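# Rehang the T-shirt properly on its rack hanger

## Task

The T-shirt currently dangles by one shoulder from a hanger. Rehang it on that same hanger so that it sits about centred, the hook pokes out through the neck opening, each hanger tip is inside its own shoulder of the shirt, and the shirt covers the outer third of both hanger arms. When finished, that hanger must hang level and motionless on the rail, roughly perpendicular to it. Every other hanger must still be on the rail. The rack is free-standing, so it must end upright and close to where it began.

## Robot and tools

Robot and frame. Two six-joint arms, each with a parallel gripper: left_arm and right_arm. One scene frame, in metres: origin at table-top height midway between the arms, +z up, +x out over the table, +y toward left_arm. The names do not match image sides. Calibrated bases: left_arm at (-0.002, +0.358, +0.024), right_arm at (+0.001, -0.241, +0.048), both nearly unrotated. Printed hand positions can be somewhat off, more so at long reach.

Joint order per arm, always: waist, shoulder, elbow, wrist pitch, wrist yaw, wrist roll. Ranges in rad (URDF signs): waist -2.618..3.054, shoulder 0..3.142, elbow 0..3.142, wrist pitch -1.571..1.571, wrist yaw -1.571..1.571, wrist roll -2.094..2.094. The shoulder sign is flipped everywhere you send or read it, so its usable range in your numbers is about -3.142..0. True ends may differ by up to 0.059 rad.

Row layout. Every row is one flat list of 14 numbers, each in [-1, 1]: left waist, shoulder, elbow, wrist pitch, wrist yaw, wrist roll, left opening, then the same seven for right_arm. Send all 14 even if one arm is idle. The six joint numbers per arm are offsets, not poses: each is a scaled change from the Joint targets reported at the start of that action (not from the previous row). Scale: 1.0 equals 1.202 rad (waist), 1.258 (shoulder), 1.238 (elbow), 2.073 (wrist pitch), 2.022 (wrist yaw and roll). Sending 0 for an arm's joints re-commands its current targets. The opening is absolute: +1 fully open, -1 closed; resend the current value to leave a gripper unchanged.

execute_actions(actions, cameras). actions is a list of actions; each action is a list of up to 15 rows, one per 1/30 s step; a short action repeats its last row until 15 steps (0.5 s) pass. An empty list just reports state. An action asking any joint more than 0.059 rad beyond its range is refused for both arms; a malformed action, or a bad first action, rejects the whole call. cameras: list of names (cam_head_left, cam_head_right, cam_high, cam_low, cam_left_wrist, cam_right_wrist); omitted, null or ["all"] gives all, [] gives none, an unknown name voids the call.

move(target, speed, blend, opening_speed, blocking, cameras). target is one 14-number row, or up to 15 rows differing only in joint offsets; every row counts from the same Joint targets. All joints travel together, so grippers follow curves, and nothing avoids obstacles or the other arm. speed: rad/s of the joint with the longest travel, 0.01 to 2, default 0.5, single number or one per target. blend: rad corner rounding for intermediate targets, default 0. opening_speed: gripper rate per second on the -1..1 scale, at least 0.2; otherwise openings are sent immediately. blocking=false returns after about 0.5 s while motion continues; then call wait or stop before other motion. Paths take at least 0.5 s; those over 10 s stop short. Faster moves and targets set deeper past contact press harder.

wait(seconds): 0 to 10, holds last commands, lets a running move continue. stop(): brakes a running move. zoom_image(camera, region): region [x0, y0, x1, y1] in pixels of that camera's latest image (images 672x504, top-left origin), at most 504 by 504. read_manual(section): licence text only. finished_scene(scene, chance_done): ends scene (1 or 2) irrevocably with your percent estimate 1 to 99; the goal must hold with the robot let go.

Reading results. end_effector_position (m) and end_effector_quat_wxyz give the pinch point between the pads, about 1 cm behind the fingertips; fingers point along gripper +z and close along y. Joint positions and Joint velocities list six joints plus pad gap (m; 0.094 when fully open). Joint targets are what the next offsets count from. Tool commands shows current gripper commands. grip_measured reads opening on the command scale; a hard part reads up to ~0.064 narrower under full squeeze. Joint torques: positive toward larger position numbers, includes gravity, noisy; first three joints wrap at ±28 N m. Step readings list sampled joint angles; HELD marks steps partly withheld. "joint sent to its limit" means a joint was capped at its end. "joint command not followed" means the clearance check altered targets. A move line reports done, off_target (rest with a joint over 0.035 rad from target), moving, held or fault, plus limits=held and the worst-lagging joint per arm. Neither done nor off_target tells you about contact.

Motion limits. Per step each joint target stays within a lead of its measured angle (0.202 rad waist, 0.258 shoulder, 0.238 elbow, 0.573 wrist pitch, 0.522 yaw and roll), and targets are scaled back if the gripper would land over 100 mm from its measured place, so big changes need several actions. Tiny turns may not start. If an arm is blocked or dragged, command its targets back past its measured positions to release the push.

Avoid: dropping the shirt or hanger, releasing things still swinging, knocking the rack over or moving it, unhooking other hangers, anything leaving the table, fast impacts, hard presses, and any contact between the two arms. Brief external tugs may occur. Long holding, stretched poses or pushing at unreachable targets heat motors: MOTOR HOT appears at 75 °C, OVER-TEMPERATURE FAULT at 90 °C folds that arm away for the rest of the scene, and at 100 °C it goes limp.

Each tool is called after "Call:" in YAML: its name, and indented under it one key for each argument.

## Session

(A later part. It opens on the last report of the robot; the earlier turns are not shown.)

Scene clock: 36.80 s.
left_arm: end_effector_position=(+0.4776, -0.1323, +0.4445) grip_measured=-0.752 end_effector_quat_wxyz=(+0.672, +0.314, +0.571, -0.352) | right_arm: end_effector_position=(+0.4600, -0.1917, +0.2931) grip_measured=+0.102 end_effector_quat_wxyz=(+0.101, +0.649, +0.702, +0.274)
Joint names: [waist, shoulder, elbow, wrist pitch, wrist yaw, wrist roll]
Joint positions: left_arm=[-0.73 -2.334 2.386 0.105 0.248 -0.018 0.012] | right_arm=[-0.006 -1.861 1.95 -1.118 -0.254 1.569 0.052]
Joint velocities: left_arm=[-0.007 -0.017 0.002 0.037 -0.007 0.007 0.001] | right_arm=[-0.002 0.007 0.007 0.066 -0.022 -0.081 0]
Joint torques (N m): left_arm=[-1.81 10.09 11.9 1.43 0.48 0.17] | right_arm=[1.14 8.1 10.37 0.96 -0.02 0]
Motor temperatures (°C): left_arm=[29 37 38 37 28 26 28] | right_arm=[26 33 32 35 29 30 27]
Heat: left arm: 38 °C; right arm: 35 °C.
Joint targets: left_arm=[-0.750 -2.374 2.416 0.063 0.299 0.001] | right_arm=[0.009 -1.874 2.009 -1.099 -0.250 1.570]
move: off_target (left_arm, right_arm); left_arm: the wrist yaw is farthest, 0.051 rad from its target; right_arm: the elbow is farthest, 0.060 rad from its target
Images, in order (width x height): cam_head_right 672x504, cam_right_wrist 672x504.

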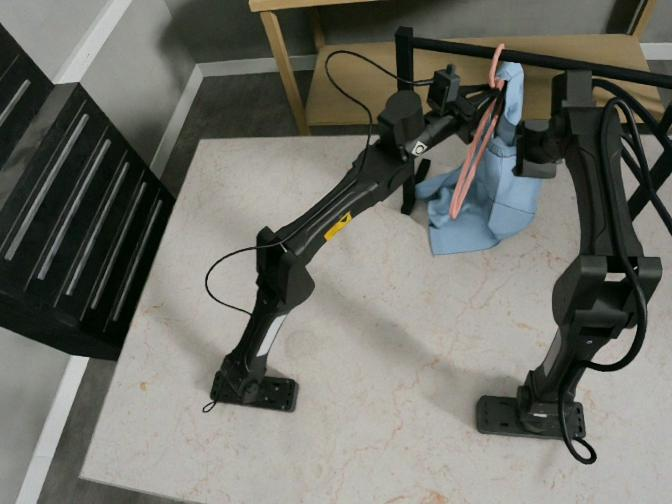

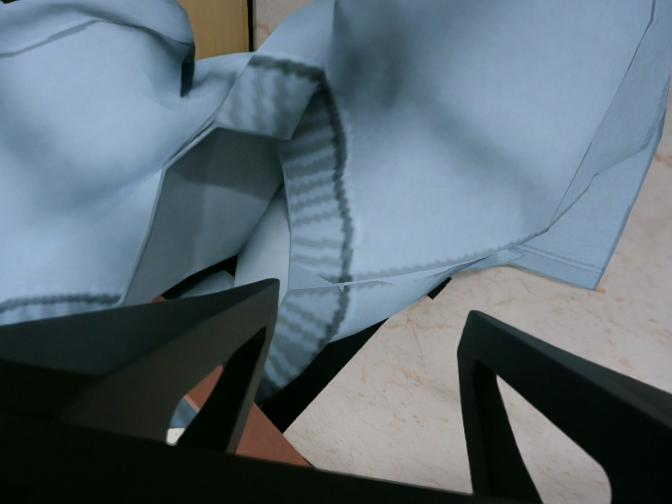

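Call:
move:
  target: [0,0,0,0,0,0,-0.9,-0.078,0.274,-0.512,0.276,-0.069,0,0.1]
  speed: 0.35
  cameras: ["cam_right_wrist","cam_head_right","cam_high"]

Scene clock: 39.60 s.
left_arm: end_effector_position=(+0.4776, -0.1323, +0.4445) grip_measured=-0.752 end_effector_quat_wxyz=(+0.672, +0.314, +0.571, -0.352) | right_arm: end_effector_position=(+0.4489, -0.2045, +0.2861) grip_measured=+0.102 end_effector_quat_wxyz=(+0.172, +0.606, +0.670, +0.394)
Joint names: [waist, shoulder, elbow, wrist pitch, wrist yaw, wrist roll]
Joint positions: left_arm=[-0.73 -2.334 2.386 0.105 0.248 -0.018 0.012] | right_arm=[-0.081 -1.568 1.39 -0.567 -0.375 1.569 0.052]
Joint velocities: left_arm=[0.007 0.007 -0.012 -0.022 0.066 0.037 0] | right_arm=[-0.007 0.012 -0.007 -0.066 -0.037 -0.007 0]
Joint torques (N m): left_arm=[-1.94 10.19 11.67 1.44 0.46 0.17] | right_arm=[-0.38 10.55 5.52 1.4 -0.22 0]
Motor temperatures (°C): left_arm=[29 37 38 37 28 26 28] | right_arm=[26 33 32 35 29 30 27]
Heat: left arm: 38 °C; right arm: 35 °C.
Joint targets: left_arm=[-0.750 -2.374 2.416 0.063 0.299 0.001] | right_arm=[-0.085 -1.530 1.375 -0.527 -0.389 1.570]
move: off_target (left_arm, right_arm); left_arm: the wrist yaw is farthest, 0.051 rad from its target; right_arm: the wrist pitch is farthest, 0.040 rad from its target
Images, in order (width x height): cam_head_right 672x504, cam_high 672x504, cam_right_wrist 672x504.

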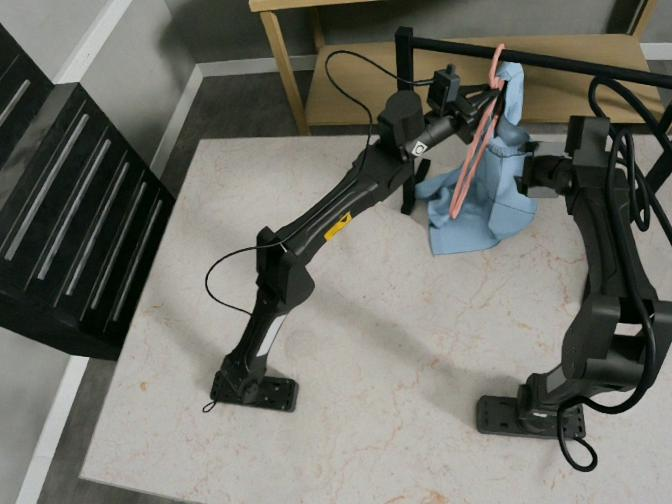

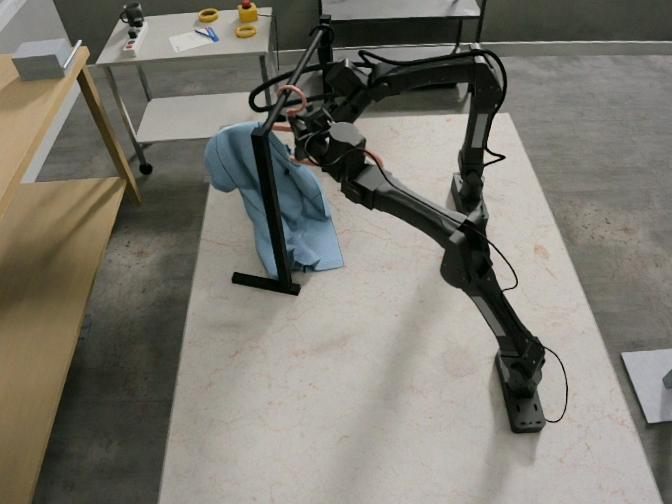

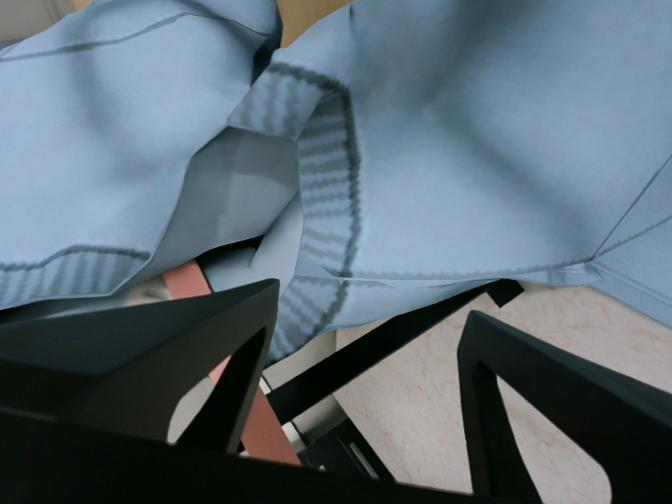

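Call:
zoom_image:
  camera: "cam_high"
  region: [210, 10, 510, 200]

Call:
zoom_image:
  camera: "cam_head_right"
  region: [440, 20, 672, 260]

Call:
execute_actions:
  actions: []
  cameras: ["cam_low","cam_head_left"]

Scaled by 1.680 from the camera's 672x504 image, which has a finer 960x720 frame.

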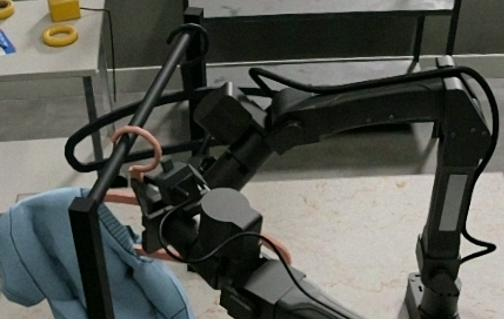

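Scaled by 2.100 from the camera's 672x504 image, which has a finer 960x720 frame.

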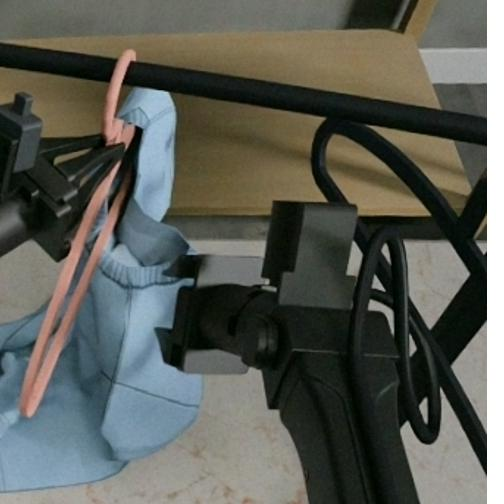

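Scene clock: 40.07 s.
left_arm: end_effector_position=(+0.4776, -0.1323, +0.4445) grip_measured=-0.752 end_effector_quat_wxyz=(+0.672, +0.314, +0.571, -0.352) | right_arm: end_effector_position=(+0.4489, -0.2045, +0.2861) grip_measured=+0.102 end_effector_quat_wxyz=(+0.172, +0.606, +0.670, +0.394)
Joint names: [waist, shoulder, elbow, wrist pitch, wrist yaw, wrist roll]
Joint positions: left_arm=[-0.73 -2.334 2.386 0.105 0.248 -0.018 0.012] | right_arm=[-0.081 -1.568 1.39 -0.567 -0.375 1.569 0.052]
Joint velocities: left_arm=[-0.012 0.007 -0.002 -0.037 -0.037 0.037 0.001] | right_arm=[0.007 0.002 0.007 -0.051 0.022 -0.066 0]
Joint torques (N m): left_arm=[-1.74 10.13 11.67 1.43 0.48 0.18] | right_arm=[-0.38 10.59 5.53 1.43 -0.21 0]
Motor temperatures (°C): left_arm=[29 38 38 37 28 26 28] | right_arm=[26 33 32 35 29 30 27]
Heat: left arm: 38 °C; right arm: 35 °C.
Joint targets: left_arm=[-0.750 -2.374 2.416 0.063 0.299 0.001] | right_arm=[-0.085 -1.530 1.375 -0.527 -0.389 1.570]
Tool commands: left_gripper/opening=-0.9 right_gripper/opening=+0.1
Images, in order (width x height): cam_head_left 672x504, cam_low 672x504.

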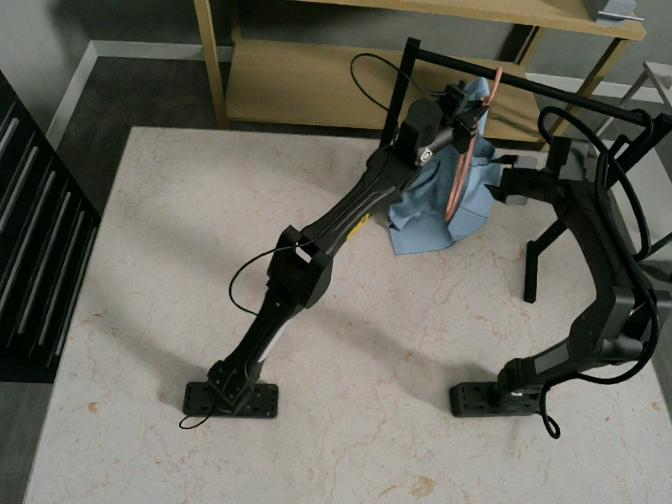

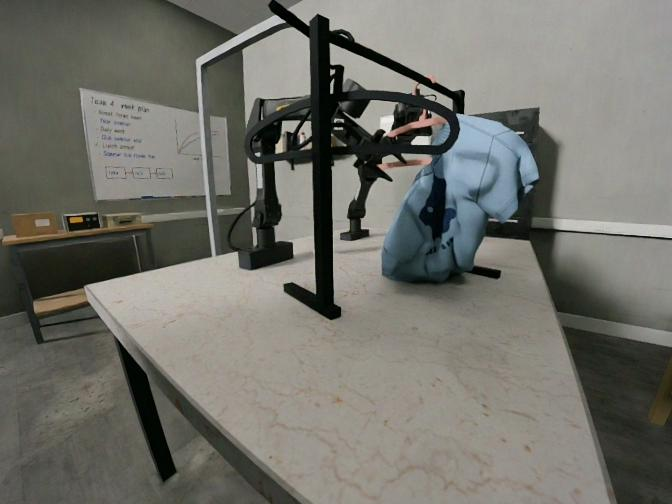

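Call:
execute_actions:
  actions: []

Scene clock: 41.13 s.
left_arm: end_effector_position=(+0.4776, -0.1323, +0.4445) grip_measured=-0.752 end_effector_quat_wxyz=(+0.672, +0.314, +0.571, -0.352) | right_arm: end_effector_position=(+0.4489, -0.2045, +0.2861) grip_measured=+0.102 end_effector_quat_wxyz=(+0.172, +0.606, +0.670, +0.394)
Joint names: [waist, shoulder, elbow, wrist pitch, wrist yaw, wrist roll]
Joint positions: left_arm=[-0.73 -2.334 2.386 0.105 0.248 -0.018 0.012] | right_arm=[-0.081 -1.568 1.39 -0.567 -0.375 1.569 0.052]
Joint velocities: left_arm=[0.007 0.012 -0.027 0.037 -0.022 -0.007 0] | right_arm=[-0.002 -0.002 -0.002 0.007 -0.022 0.051 0]
Joint torques (N m): left_arm=[-1.58 10.15 11.75 1.44 0.52 0.14] | right_arm=[-0.4 10.56 5.55 1.42 -0.22 0]
Motor temperatures (°C): left_arm=[29 38 38 37 28 26 28] | right_arm=[26 33 32 35 29 30 27]
Heat: left arm: 38 °C; right arm: 35 °C.
Joint targets: left_arm=[-0.750 -2.374 2.416 0.063 0.299 0.001] | right_arm=[-0.085 -1.530 1.375 -0.527 -0.389 1.570]
Tool commands: left_gripper/opening=-0.9 right_gripper/opening=+0.1

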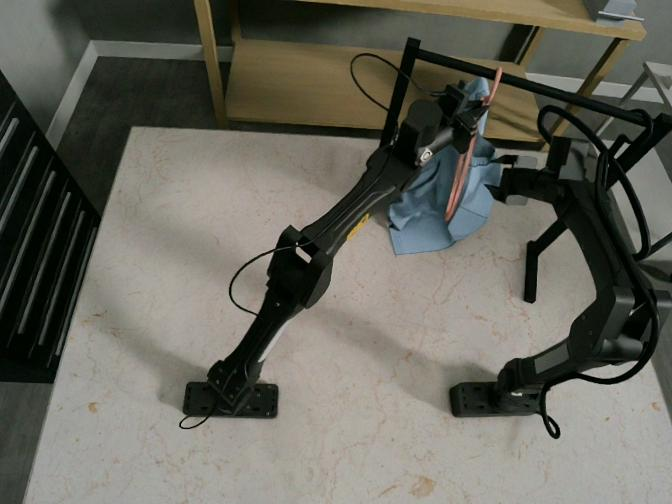

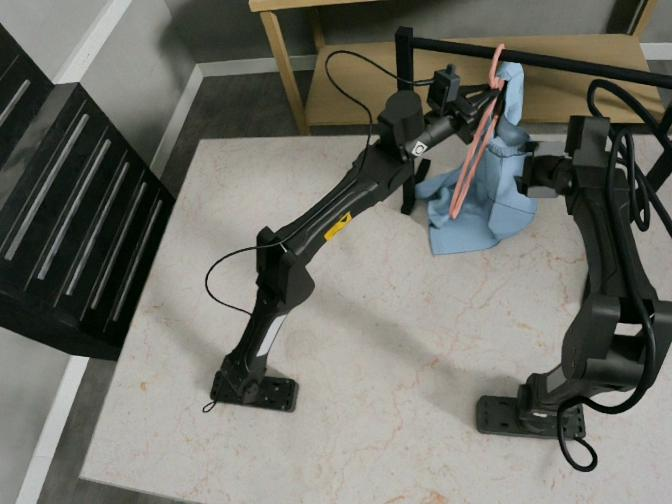

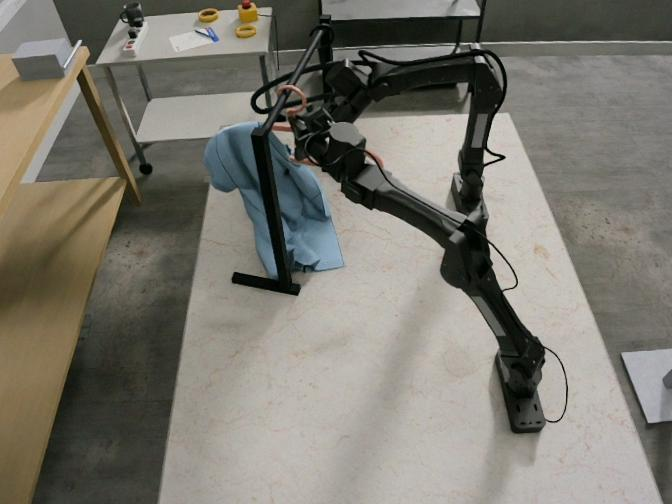

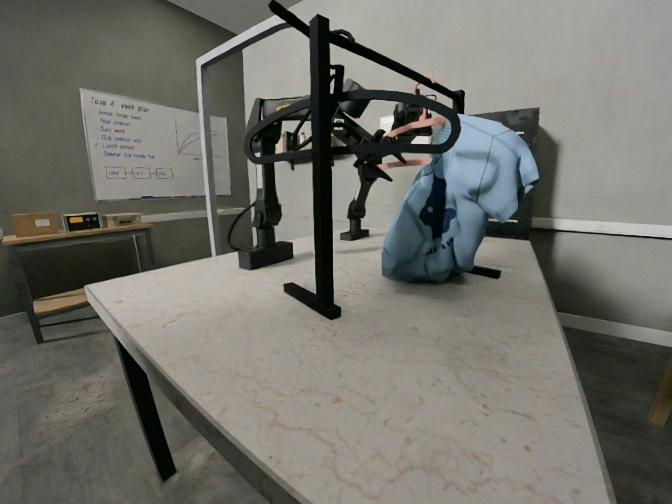

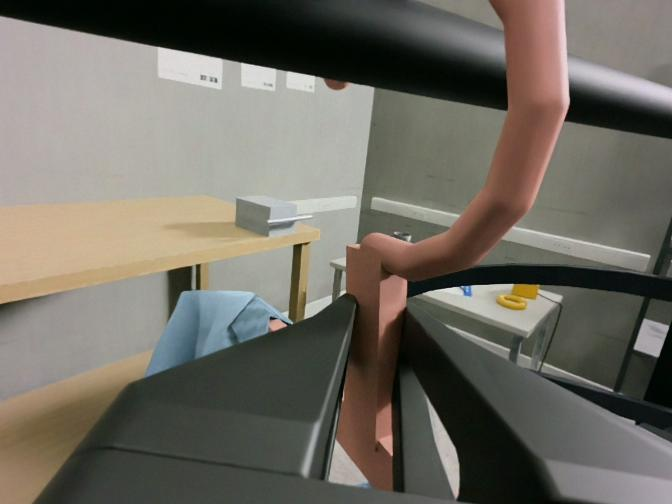

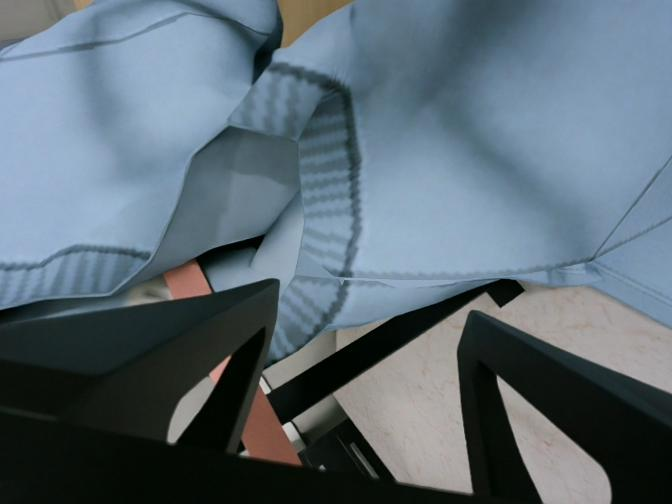

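Call:
move:
  target: [0,0,0,0,0,0,-0.9,0.041,-0.083,0.062,0.023,0.007,0,0.1]
  speed: 0.25
  cameras: ["cam_right_wrist","cam_head_right"]

Scene clock: 43.37 s.
left_arm: end_effector_position=(+0.4776, -0.1323, +0.4445) grip_measured=-0.752 end_effector_quat_wxyz=(+0.672, +0.314, +0.571, -0.352) | right_arm: end_effector_position=(+0.4643, -0.1864, +0.2759) grip_measured=+0.102 end_effector_quat_wxyz=(+0.165, +0.591, +0.682, +0.399)
Joint names: [waist, shoulder, elbow, wrist pitch, wrist yaw, wrist roll]
Joint positions: left_arm=[-0.73 -2.334 2.386 0.105 0.248 -0.018 0.012] | right_arm=[-0.039 -1.629 1.408 -0.519 -0.375 1.569 0.052]
Joint velocities: left_arm=[-0.002 -0.002 0.012 0.022 -0.066 0.081 0] | right_arm=[-0.002 -0.027 0.017 0.037 0.007 0.037 -0.001]
Joint torques (N m): left_arm=[-1.81 10 11.81 1.43 0.52 0.19] | right_arm=[0.21 7.24 9.76 1.43 -0.07 0]
Motor temperatures (°C): left_arm=[29 38 38 37 28 26 28] | right_arm=[26 33 32 36 29 30 27]
Heat: left arm: 38 °C; right arm: 36 °C.
Joint targets: left_arm=[-0.750 -2.374 2.416 0.063 0.299 0.001] | right_arm=[-0.036 -1.634 1.452 -0.479 -0.375 1.570]
move: off_target (left_arm, right_arm); left_arm: the wrist yaw is farthest, 0.051 rad from its target; right_arm: the elbow is farthest, 0.043 rad from its target
Images, in order (width x height): cam_head_right 672x504, cam_right_wrist 672x504.

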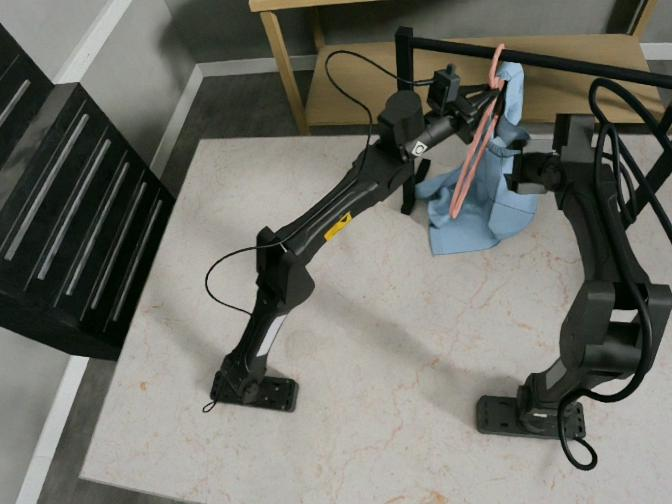

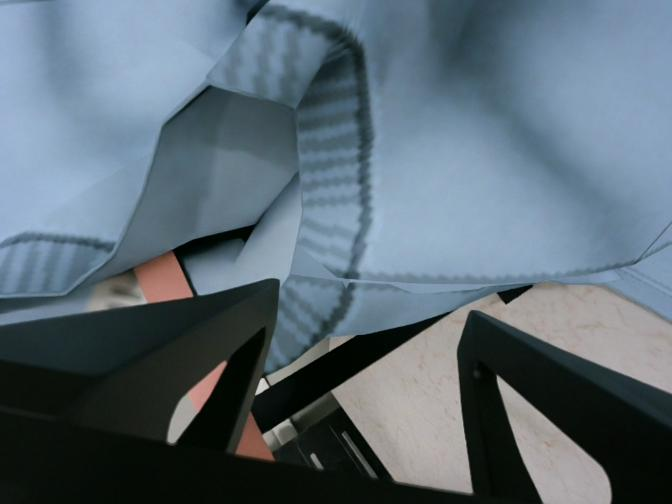

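Call:
move:
  target: [0,0,0,0,0,0,-0.9,0,0,0,0,0,-0.7,0.1]
  speed: 0.6
  cameras: ["cam_right_wrist","cam_head_right","cam_low"]

Scene clock: 47.33 s.
left_arm: end_effector_position=(+0.4776, -0.1323, +0.4445) grip_measured=-0.752 end_effector_quat_wxyz=(+0.672, +0.314, +0.571, -0.352) | right_arm: end_effector_position=(+0.4643, -0.1864, +0.2759) grip_measured=+0.102 end_effector_quat_wxyz=(+0.383, +0.013, +0.902, +0.198)
Joint names: [waist, shoulder, elbow, wrist pitch, wrist yaw, wrist roll]
Joint positions: left_arm=[-0.73 -2.334 2.386 0.105 0.248 -0.018 0.012] | right_arm=[-0.039 -1.629 1.408 -0.519 -0.375 0.169 0.052]
Joint velocities: left_arm=[0.002 0.012 -0.002 0.022 -0.051 -0.022 0] | right_arm=[-0.002 -0.012 -0.002 -0.022 -0.022 0.037 0]
Joint torques (N m): left_arm=[-1.87 9.84 11.56 1.41 0.47 0.18] | right_arm=[0.2 7.23 9.77 1.42 -0.06 -0.14]
Motor temperatures (°C): left_arm=[29 38 38 37 28 26 28] | right_arm=[26 33 32 36 29 30 27]
Heat: left arm: 38 °C; right arm: 36 °C.
Joint targets: left_arm=[-0.750 -2.374 2.416 0.063 0.299 0.001] | right_arm=[-0.036 -1.634 1.452 -0.479 -0.375 0.154]
move: off_target (left_arm, right_arm); left_arm: the wrist yaw is farthest, 0.051 rad from its target; right_arm: the elbow is farthest, 0.044 rad from its target
Images, in order (width x height): cam_head_right 672x504, cam_low 672x504, cam_right_wrist 672x504.

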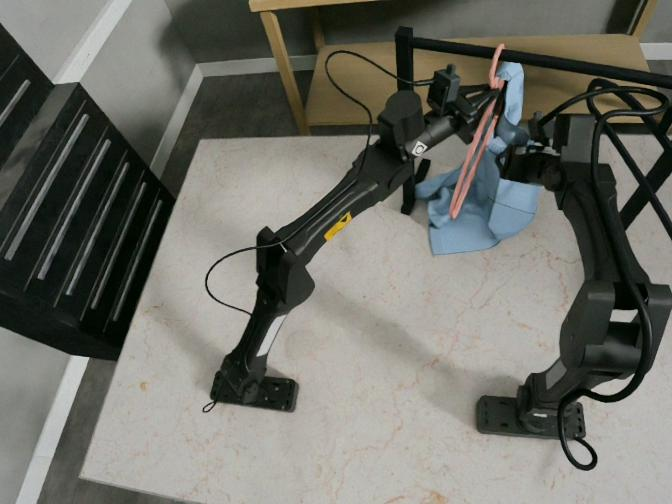

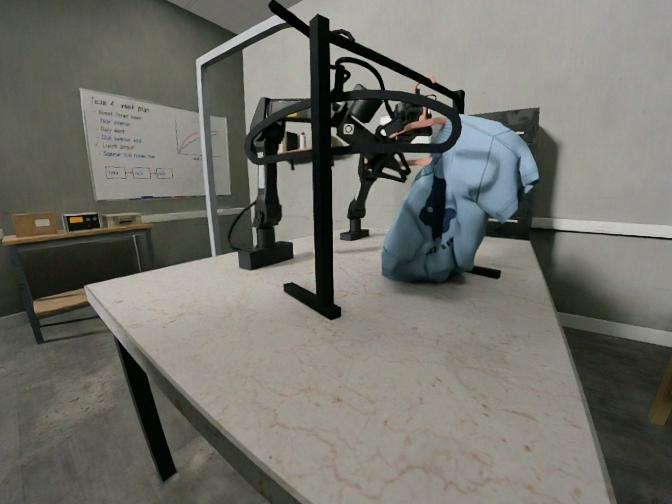

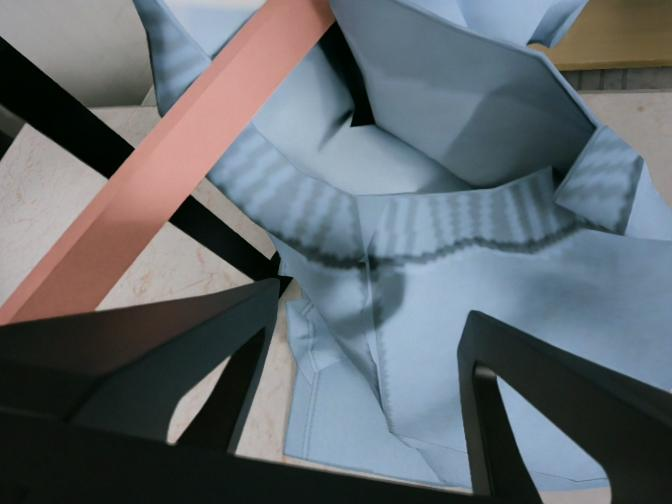

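Call:
move:
  target: [0,0,0,0,0,0,-0.9,0.032,-0.105,0.038,0.041,0,-0.05,0.3]
  speed: 0.2
  cameras: ["cam_right_wrist","cam_low"]

Scene clock: 48.90 s.
left_arm: end_effector_position=(+0.4776, -0.1323, +0.4445) grip_measured=-0.752 end_effector_quat_wxyz=(+0.672, +0.314, +0.571, -0.352) | right_arm: end_effector_position=(+0.4947, -0.1689, +0.2507) grip_measured=+0.298 end_effector_quat_wxyz=(+0.389, -0.050, +0.901, +0.186)
Joint names: [waist, shoulder, elbow, wrist pitch, wrist yaw, wrist roll]
Joint positions: left_arm=[-0.73 -2.334 2.386 0.105 0.248 -0.018 0.012] | right_arm=[-0.002 -1.756 1.453 -0.438 -0.375 0.066 0.061]
Joint velocities: left_arm=[-0.007 0.002 -0.012 -0.139 0.066 -0.022 0] | right_arm=[-0.007 0.017 -0.027 0.022 -0.022 -0.037 0.001]
Joint torques (N m): left_arm=[-1.73 10.14 11.67 1.45 0.46 0.19] | right_arm=[0.29 8.1 9.94 1.46 -0.07 -0.16]
Motor temperatures (°C): left_arm=[29 38 37 37 29 26 28] | right_arm=[26 33 32 36 29 30 27]
Heat: left arm: 38 °C; right arm: 36 °C.
Joint targets: left_arm=[-0.750 -2.374 2.416 0.063 0.299 0.001] | right_arm=[0.002 -1.766 1.499 -0.394 -0.375 0.053]
move: off_target (left_arm, right_arm); left_arm: the wrist yaw is farthest, 0.051 rad from its target; right_arm: the elbow is farthest, 0.046 rad from its target
Images, in order (width x height): cam_low 672x504, cam_right_wrist 672x504.

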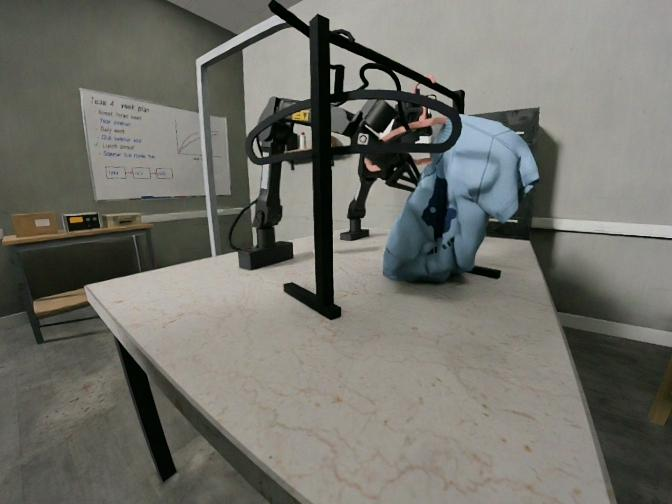

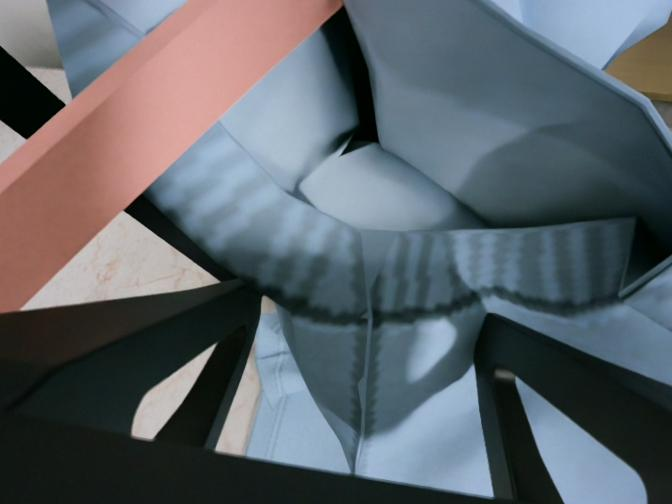

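Call:
move:
  target:
    - [0,0,0,0,0,0,-0.9,0.006,-0.033,0.014,0.013,0,0,0.3]
  speed: 0.2
  cameras: ["cam_right_wrist"]

Call:
move:
  target: [0,0,0,0,0,0,-0.9,0,0,0,0,0,0,-1]
  opening_speed: 1.2
  cameras: ["cam_right_wrist"]

Scene clock: 49.97 s.
left_arm: end_effector_position=(+0.4776, -0.1323, +0.4445) grip_measured=-0.752 end_effector_quat_wxyz=(+0.672, +0.314, +0.571, -0.352) | right_arm: end_effector_position=(+0.5047, -0.1653, +0.2437) grip_measured=+0.298 end_effector_quat_wxyz=(+0.390, -0.054, +0.900, +0.187)
Joint names: [waist, shoulder, elbow, wrist pitch, wrist yaw, wrist roll]
Joint positions: left_arm=[-0.73 -2.334 2.386 0.105 0.248 -0.018 0.012] | right_arm=[0.005 -1.796 1.471 -0.412 -0.375 0.066 0.061]
Joint velocities: left_arm=[0.012 0.007 -0.007 -0.007 -0.051 0.022 0.001] | right_arm=[-0.007 -0.012 -0.012 -0.051 -0.095 0.007 0]
Joint torques (N m): left_arm=[-1.84 10.1 11.9 1.43 0.53 0.2] | right_arm=[0.34 8.31 9.92 1.46 -0.07 -0.12]
Motor temperatures (°C): left_arm=[29 38 37 37 29 26 28] | right_arm=[26 33 33 36 29 30 27]
Heat: left arm: 38 °C; right arm: 36 °C.
Joint targets: left_arm=[-0.750 -2.374 2.416 0.063 0.299 0.001] | right_arm=[0.010 -1.808 1.516 -0.367 -0.375 0.053]
move: off_target (left_arm, right_arm); left_arm: the wrist yaw is farthest, 0.051 rad from its target; right_arm: the elbow is farthest, 0.046 rad from its target
Images, in order (width x height): cam_right_wrist 672x504.

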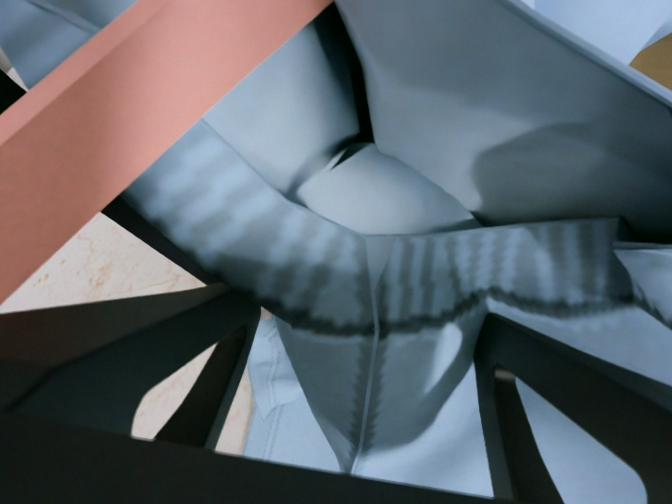

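Scene clock: 51.27 s.
left_arm: end_effector_position=(+0.4776, -0.1323, +0.4445) grip_measured=-0.752 end_effector_quat_wxyz=(+0.672, +0.314, +0.571, -0.352) | right_arm: end_effector_position=(+0.5051, -0.1653, +0.2442) grip_measured=-0.970 end_effector_quat_wxyz=(+0.392, -0.055, +0.899, +0.187)
Joint names: [waist, shoulder, elbow, wrist pitch, wrist yaw, wrist roll]
Joint positions: left_arm=[-0.73 -2.334 2.386 0.105 0.248 -0.018 0.012] | right_arm=[0.005 -1.796 1.471 -0.409 -0.375 0.064 0.001]
Joint velocities: left_arm=[0.017 -0.002 0.012 0.066 -0.022 -0.022 0] | right_arm=[-0.022 0.012 -0.007 0.007 0.007 -0.037 -0.002]
Joint torques (N m): left_arm=[-1.88 10.24 11.7 1.43 0.45 0.16] | right_arm=[0.36 8.34 9.94 1.44 -0.07 -0.11]
Motor temperatures (°C): left_arm=[29 38 37 37 29 26 28] | right_arm=[26 33 33 36 29 30 27]
Heat: left arm: 38 °C; right arm: 36 °C.
Joint targets: left_arm=[-0.750 -2.374 2.416 0.063 0.299 0.001] | right_arm=[0.010 -1.808 1.516 -0.367 -0.375 0.053]
move: off_target (left_arm, right_arm); left_arm: the wrist yaw is farthest, 0.051 rad from its target; right_arm: the elbow is farthest, 0.045 rad from its target
Images, in order (width x height): cam_right_wrist 672x504.

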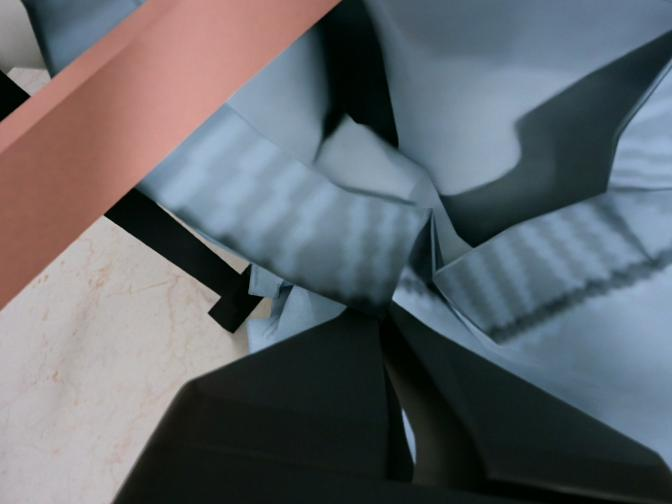

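Call:
zoom_image:
  camera: "cam_low"
  region: [220, 0, 480, 200]

Call:
execute_actions:
  actions: []
  cameras: ["cam_head_left","cam_head_right","cam_high","cam_low"]

Call:
zoom_image:
  camera: "cam_head_right"
  region: [420, 20, 672, 240]

Call:
zoom_image:
  camera: "cam_high"
  region: [180, 0, 520, 230]

Call:
zoom_image:
  camera: "cam_head_left"
  region: [420, 20, 672, 240]

This scene's latest camera images include none from cam_low. They are from: cam_right_wrist. cam_low's image comes with the result of a call that names it in "cameras".

Scene clock: 52.17 s.
left_arm: end_effector_position=(+0.4776, -0.1323, +0.4445) grip_measured=-0.752 end_effector_quat_wxyz=(+0.672, +0.314, +0.571, -0.352) | right_arm: end_effector_position=(+0.5051, -0.1653, +0.2442) grip_measured=-0.972 end_effector_quat_wxyz=(+0.392, -0.055, +0.899, +0.187)
Joint names: [waist, shoulder, elbow, wrist pitch, wrist yaw, wrist roll]
Joint positions: left_arm=[-0.73 -2.334 2.386 0.105 0.248 -0.018 0.012] | right_arm=[0.005 -1.796 1.471 -0.409 -0.375 0.064 0.001]
Joint velocities: left_arm=[-0.002 0.017 -0.012 -0.037 -0.022 0.037 0.001] | right_arm=[0.002 -0.017 -0.002 0.007 -0.022 0.066 0]
Joint torques (N m): left_arm=[-1.92 10.07 11.6 1.42 0.53 0.2] | right_arm=[0.36 8.31 9.91 1.44 -0.08 -0.12]
Motor temperatures (°C): left_arm=[29 38 37 37 29 26 28] | right_arm=[26 33 33 37 29 30 27]
Heat: left arm: 38 °C; right arm: 37 °C.
Joint targets: left_arm=[-0.750 -2.374 2.416 0.063 0.299 0.001] | right_arm=[0.010 -1.808 1.516 -0.367 -0.375 0.053]
Tool commands: left_gripper/opening=-0.9 right_gripper/opening=-1.0
Images, in order (width x height): cam_head_left 672x504, cam_head_right 672x504, cam_high 672x504, cam_low 672x504.

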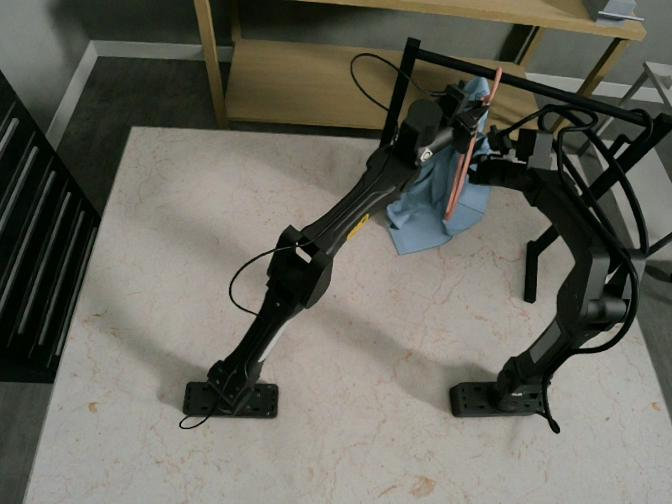

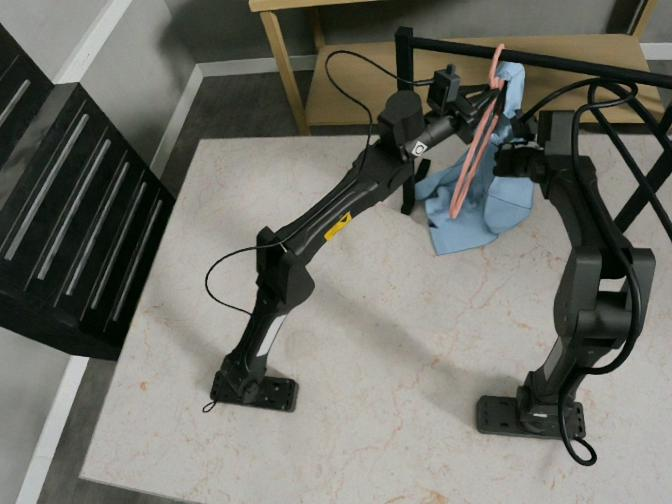

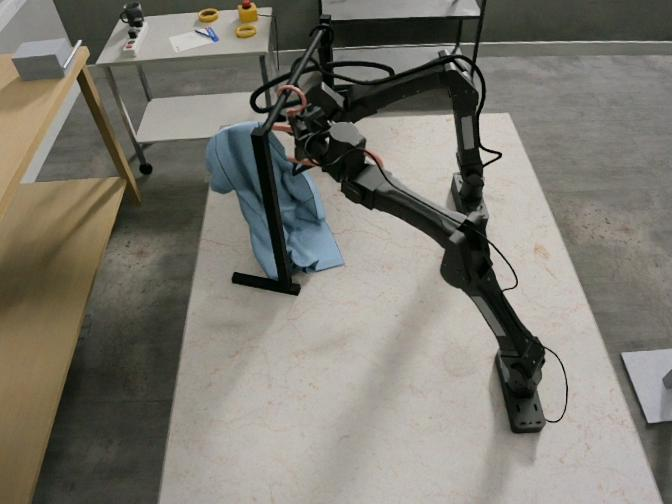

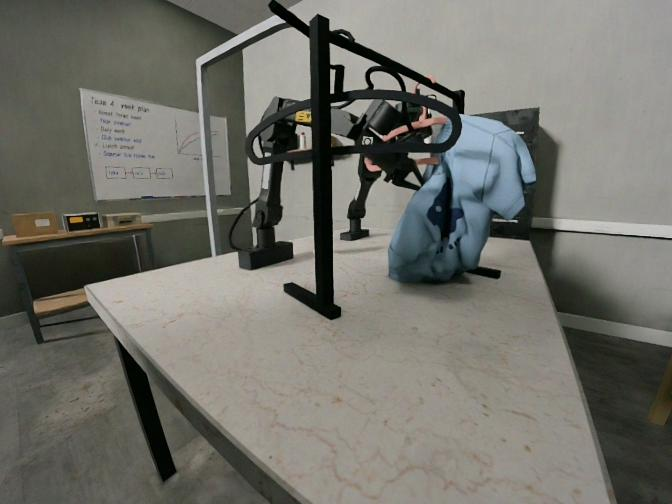

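Scaled by 2.000 from the camera's 672x504 image, which has a finer 960x720 frame.

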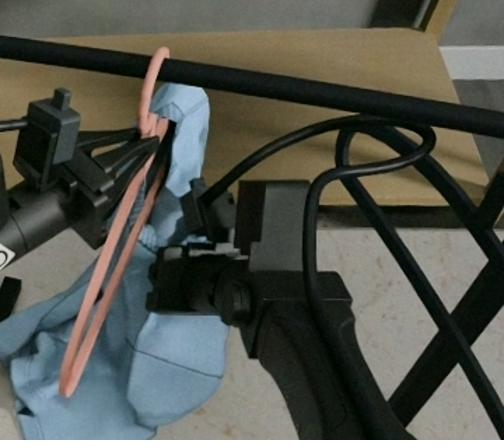

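Scaled by 1.482 from the camera's 672x504 image, which has a finer 960x720 frame.

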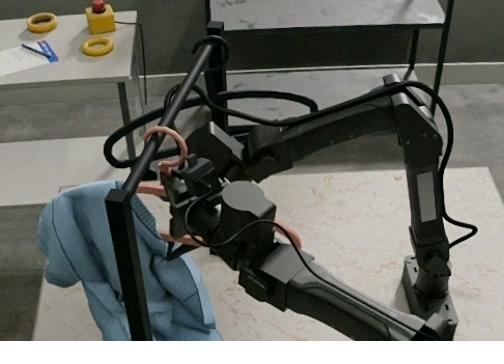

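Scaled by 2.000 from the camera's 672x504 image, which has a finer 960x720 frame.

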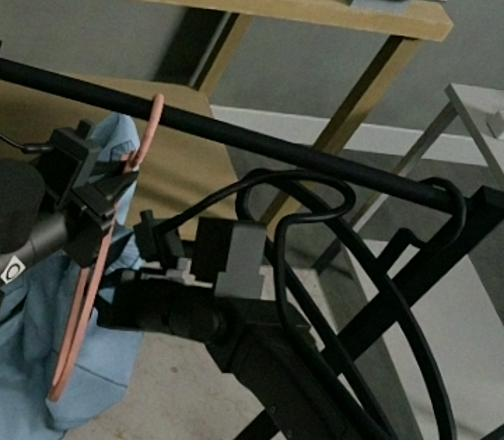

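Call:
move:
  target: [0,0,0,0,0,0,-0.9,0.101,0.364,-0.320,0.003,0.136,0,-1]
  speed: 0.3

Scene clock: 55.87 s.
left_arm: end_effector_position=(+0.4736, -0.1354, +0.4463) grip_measured=-0.752 end_effector_quat_wxyz=(+0.669, +0.313, +0.570, -0.360) | right_arm: end_effector_position=(+0.4158, -0.1621, +0.2767) grip_measured=-0.974 end_effector_quat_wxyz=(+0.442, -0.061, +0.890, +0.090)
Joint names: [waist, shoulder, elbow, wrist pitch, wrist yaw, wrist roll]
Joint positions: left_arm=[-0.736 -2.334 2.39 0.105 0.253 -0.032 0.012] | right_arm=[0.128 -1.384 1.137 -0.392 -0.104 0.057 0.001]
Joint velocities: left_arm=[-0.027 -0.002 -0.002 -0.022 -0.007 0.066 -0.001] | right_arm=[-0.002 -0.007 0.002 -0.051 0.022 -0.022 0]
Joint torques (N m): left_arm=[-1.1 9.95 11.36 1.43 0.49 0.28] | right_arm=[0.2 8.49 5.55 1.44 0.05 -0.13]
Motor temperatures (°C): left_arm=[29 39 37 37 29 26 29] | right_arm=[26 33 33 37 29 30 28]
Heat: left arm: 39 °C; right arm: 37 °C.
Joint targets: left_arm=[-0.750 -2.374 2.416 0.063 0.299 0.001] | right_arm=[0.131 -1.350 1.121 -0.361 -0.100 0.053]
move: off_target (left_arm); left_arm: the wrist yaw is farthest, 0.046 rad from its target

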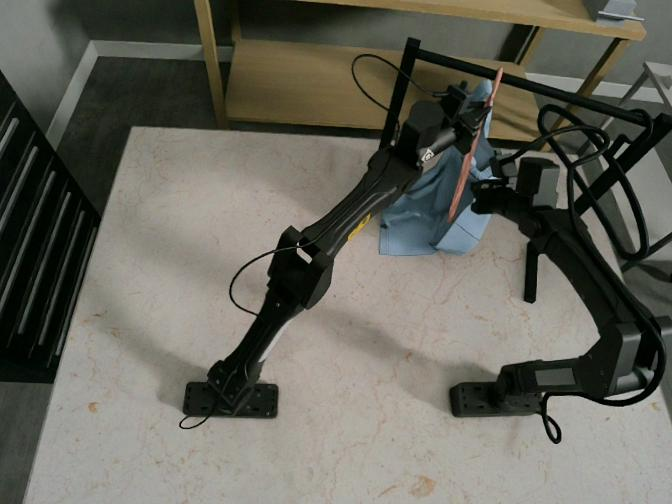

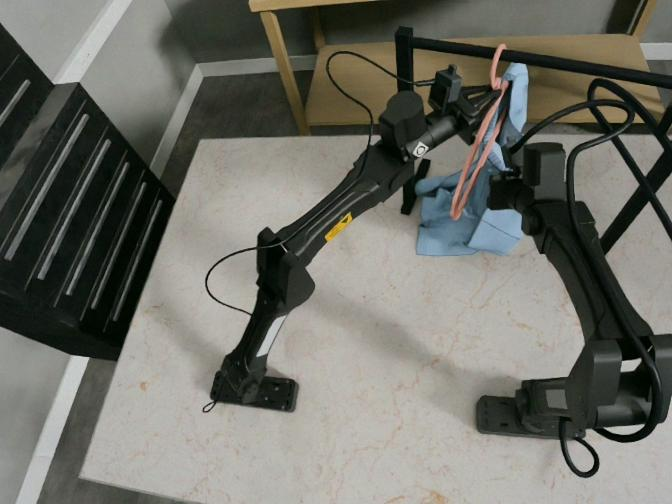

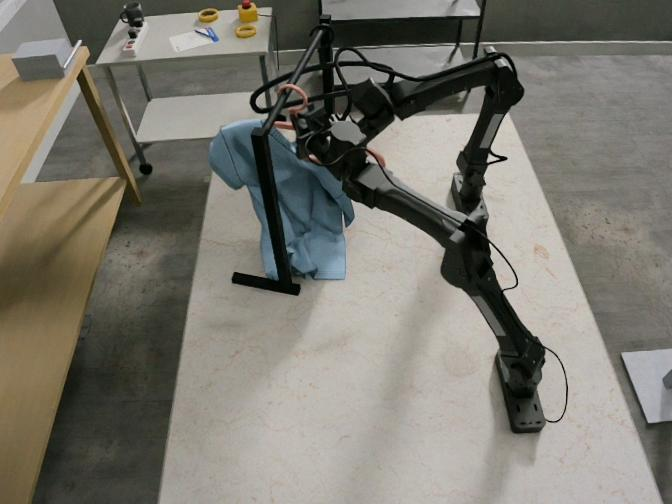

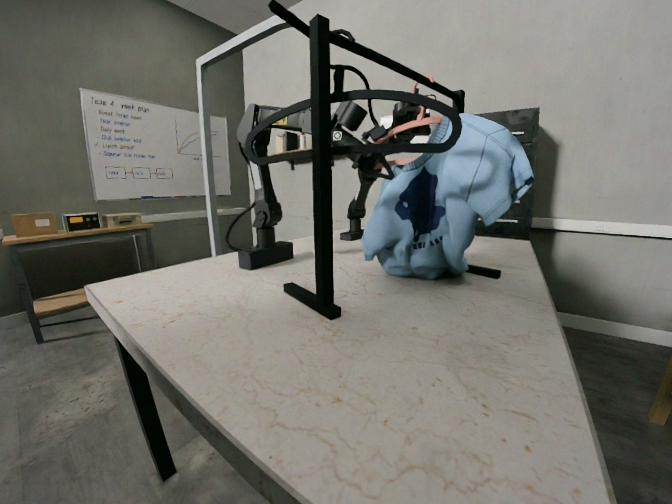

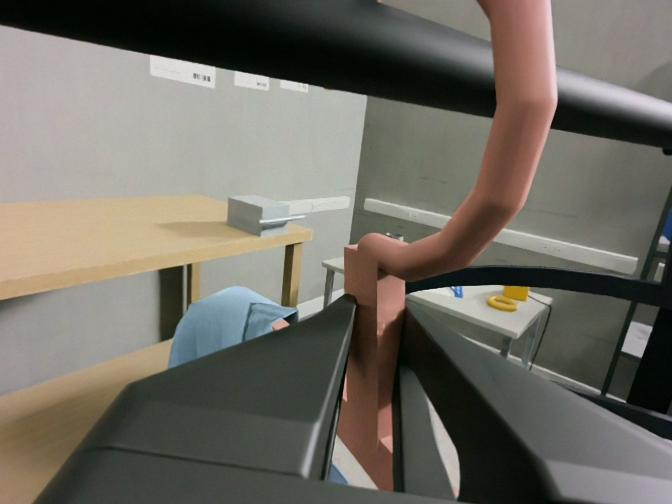

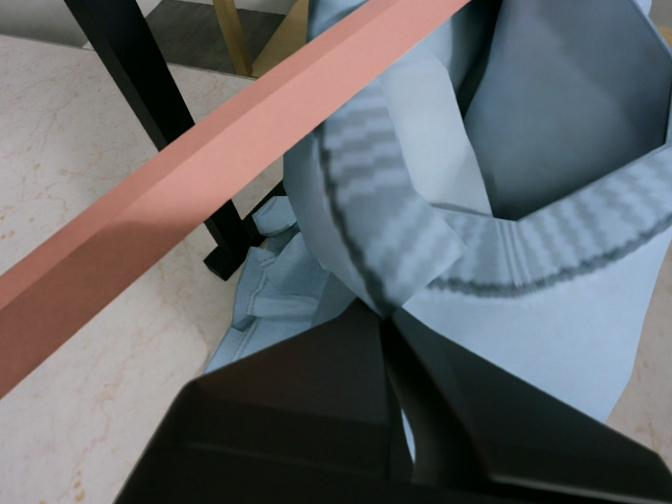

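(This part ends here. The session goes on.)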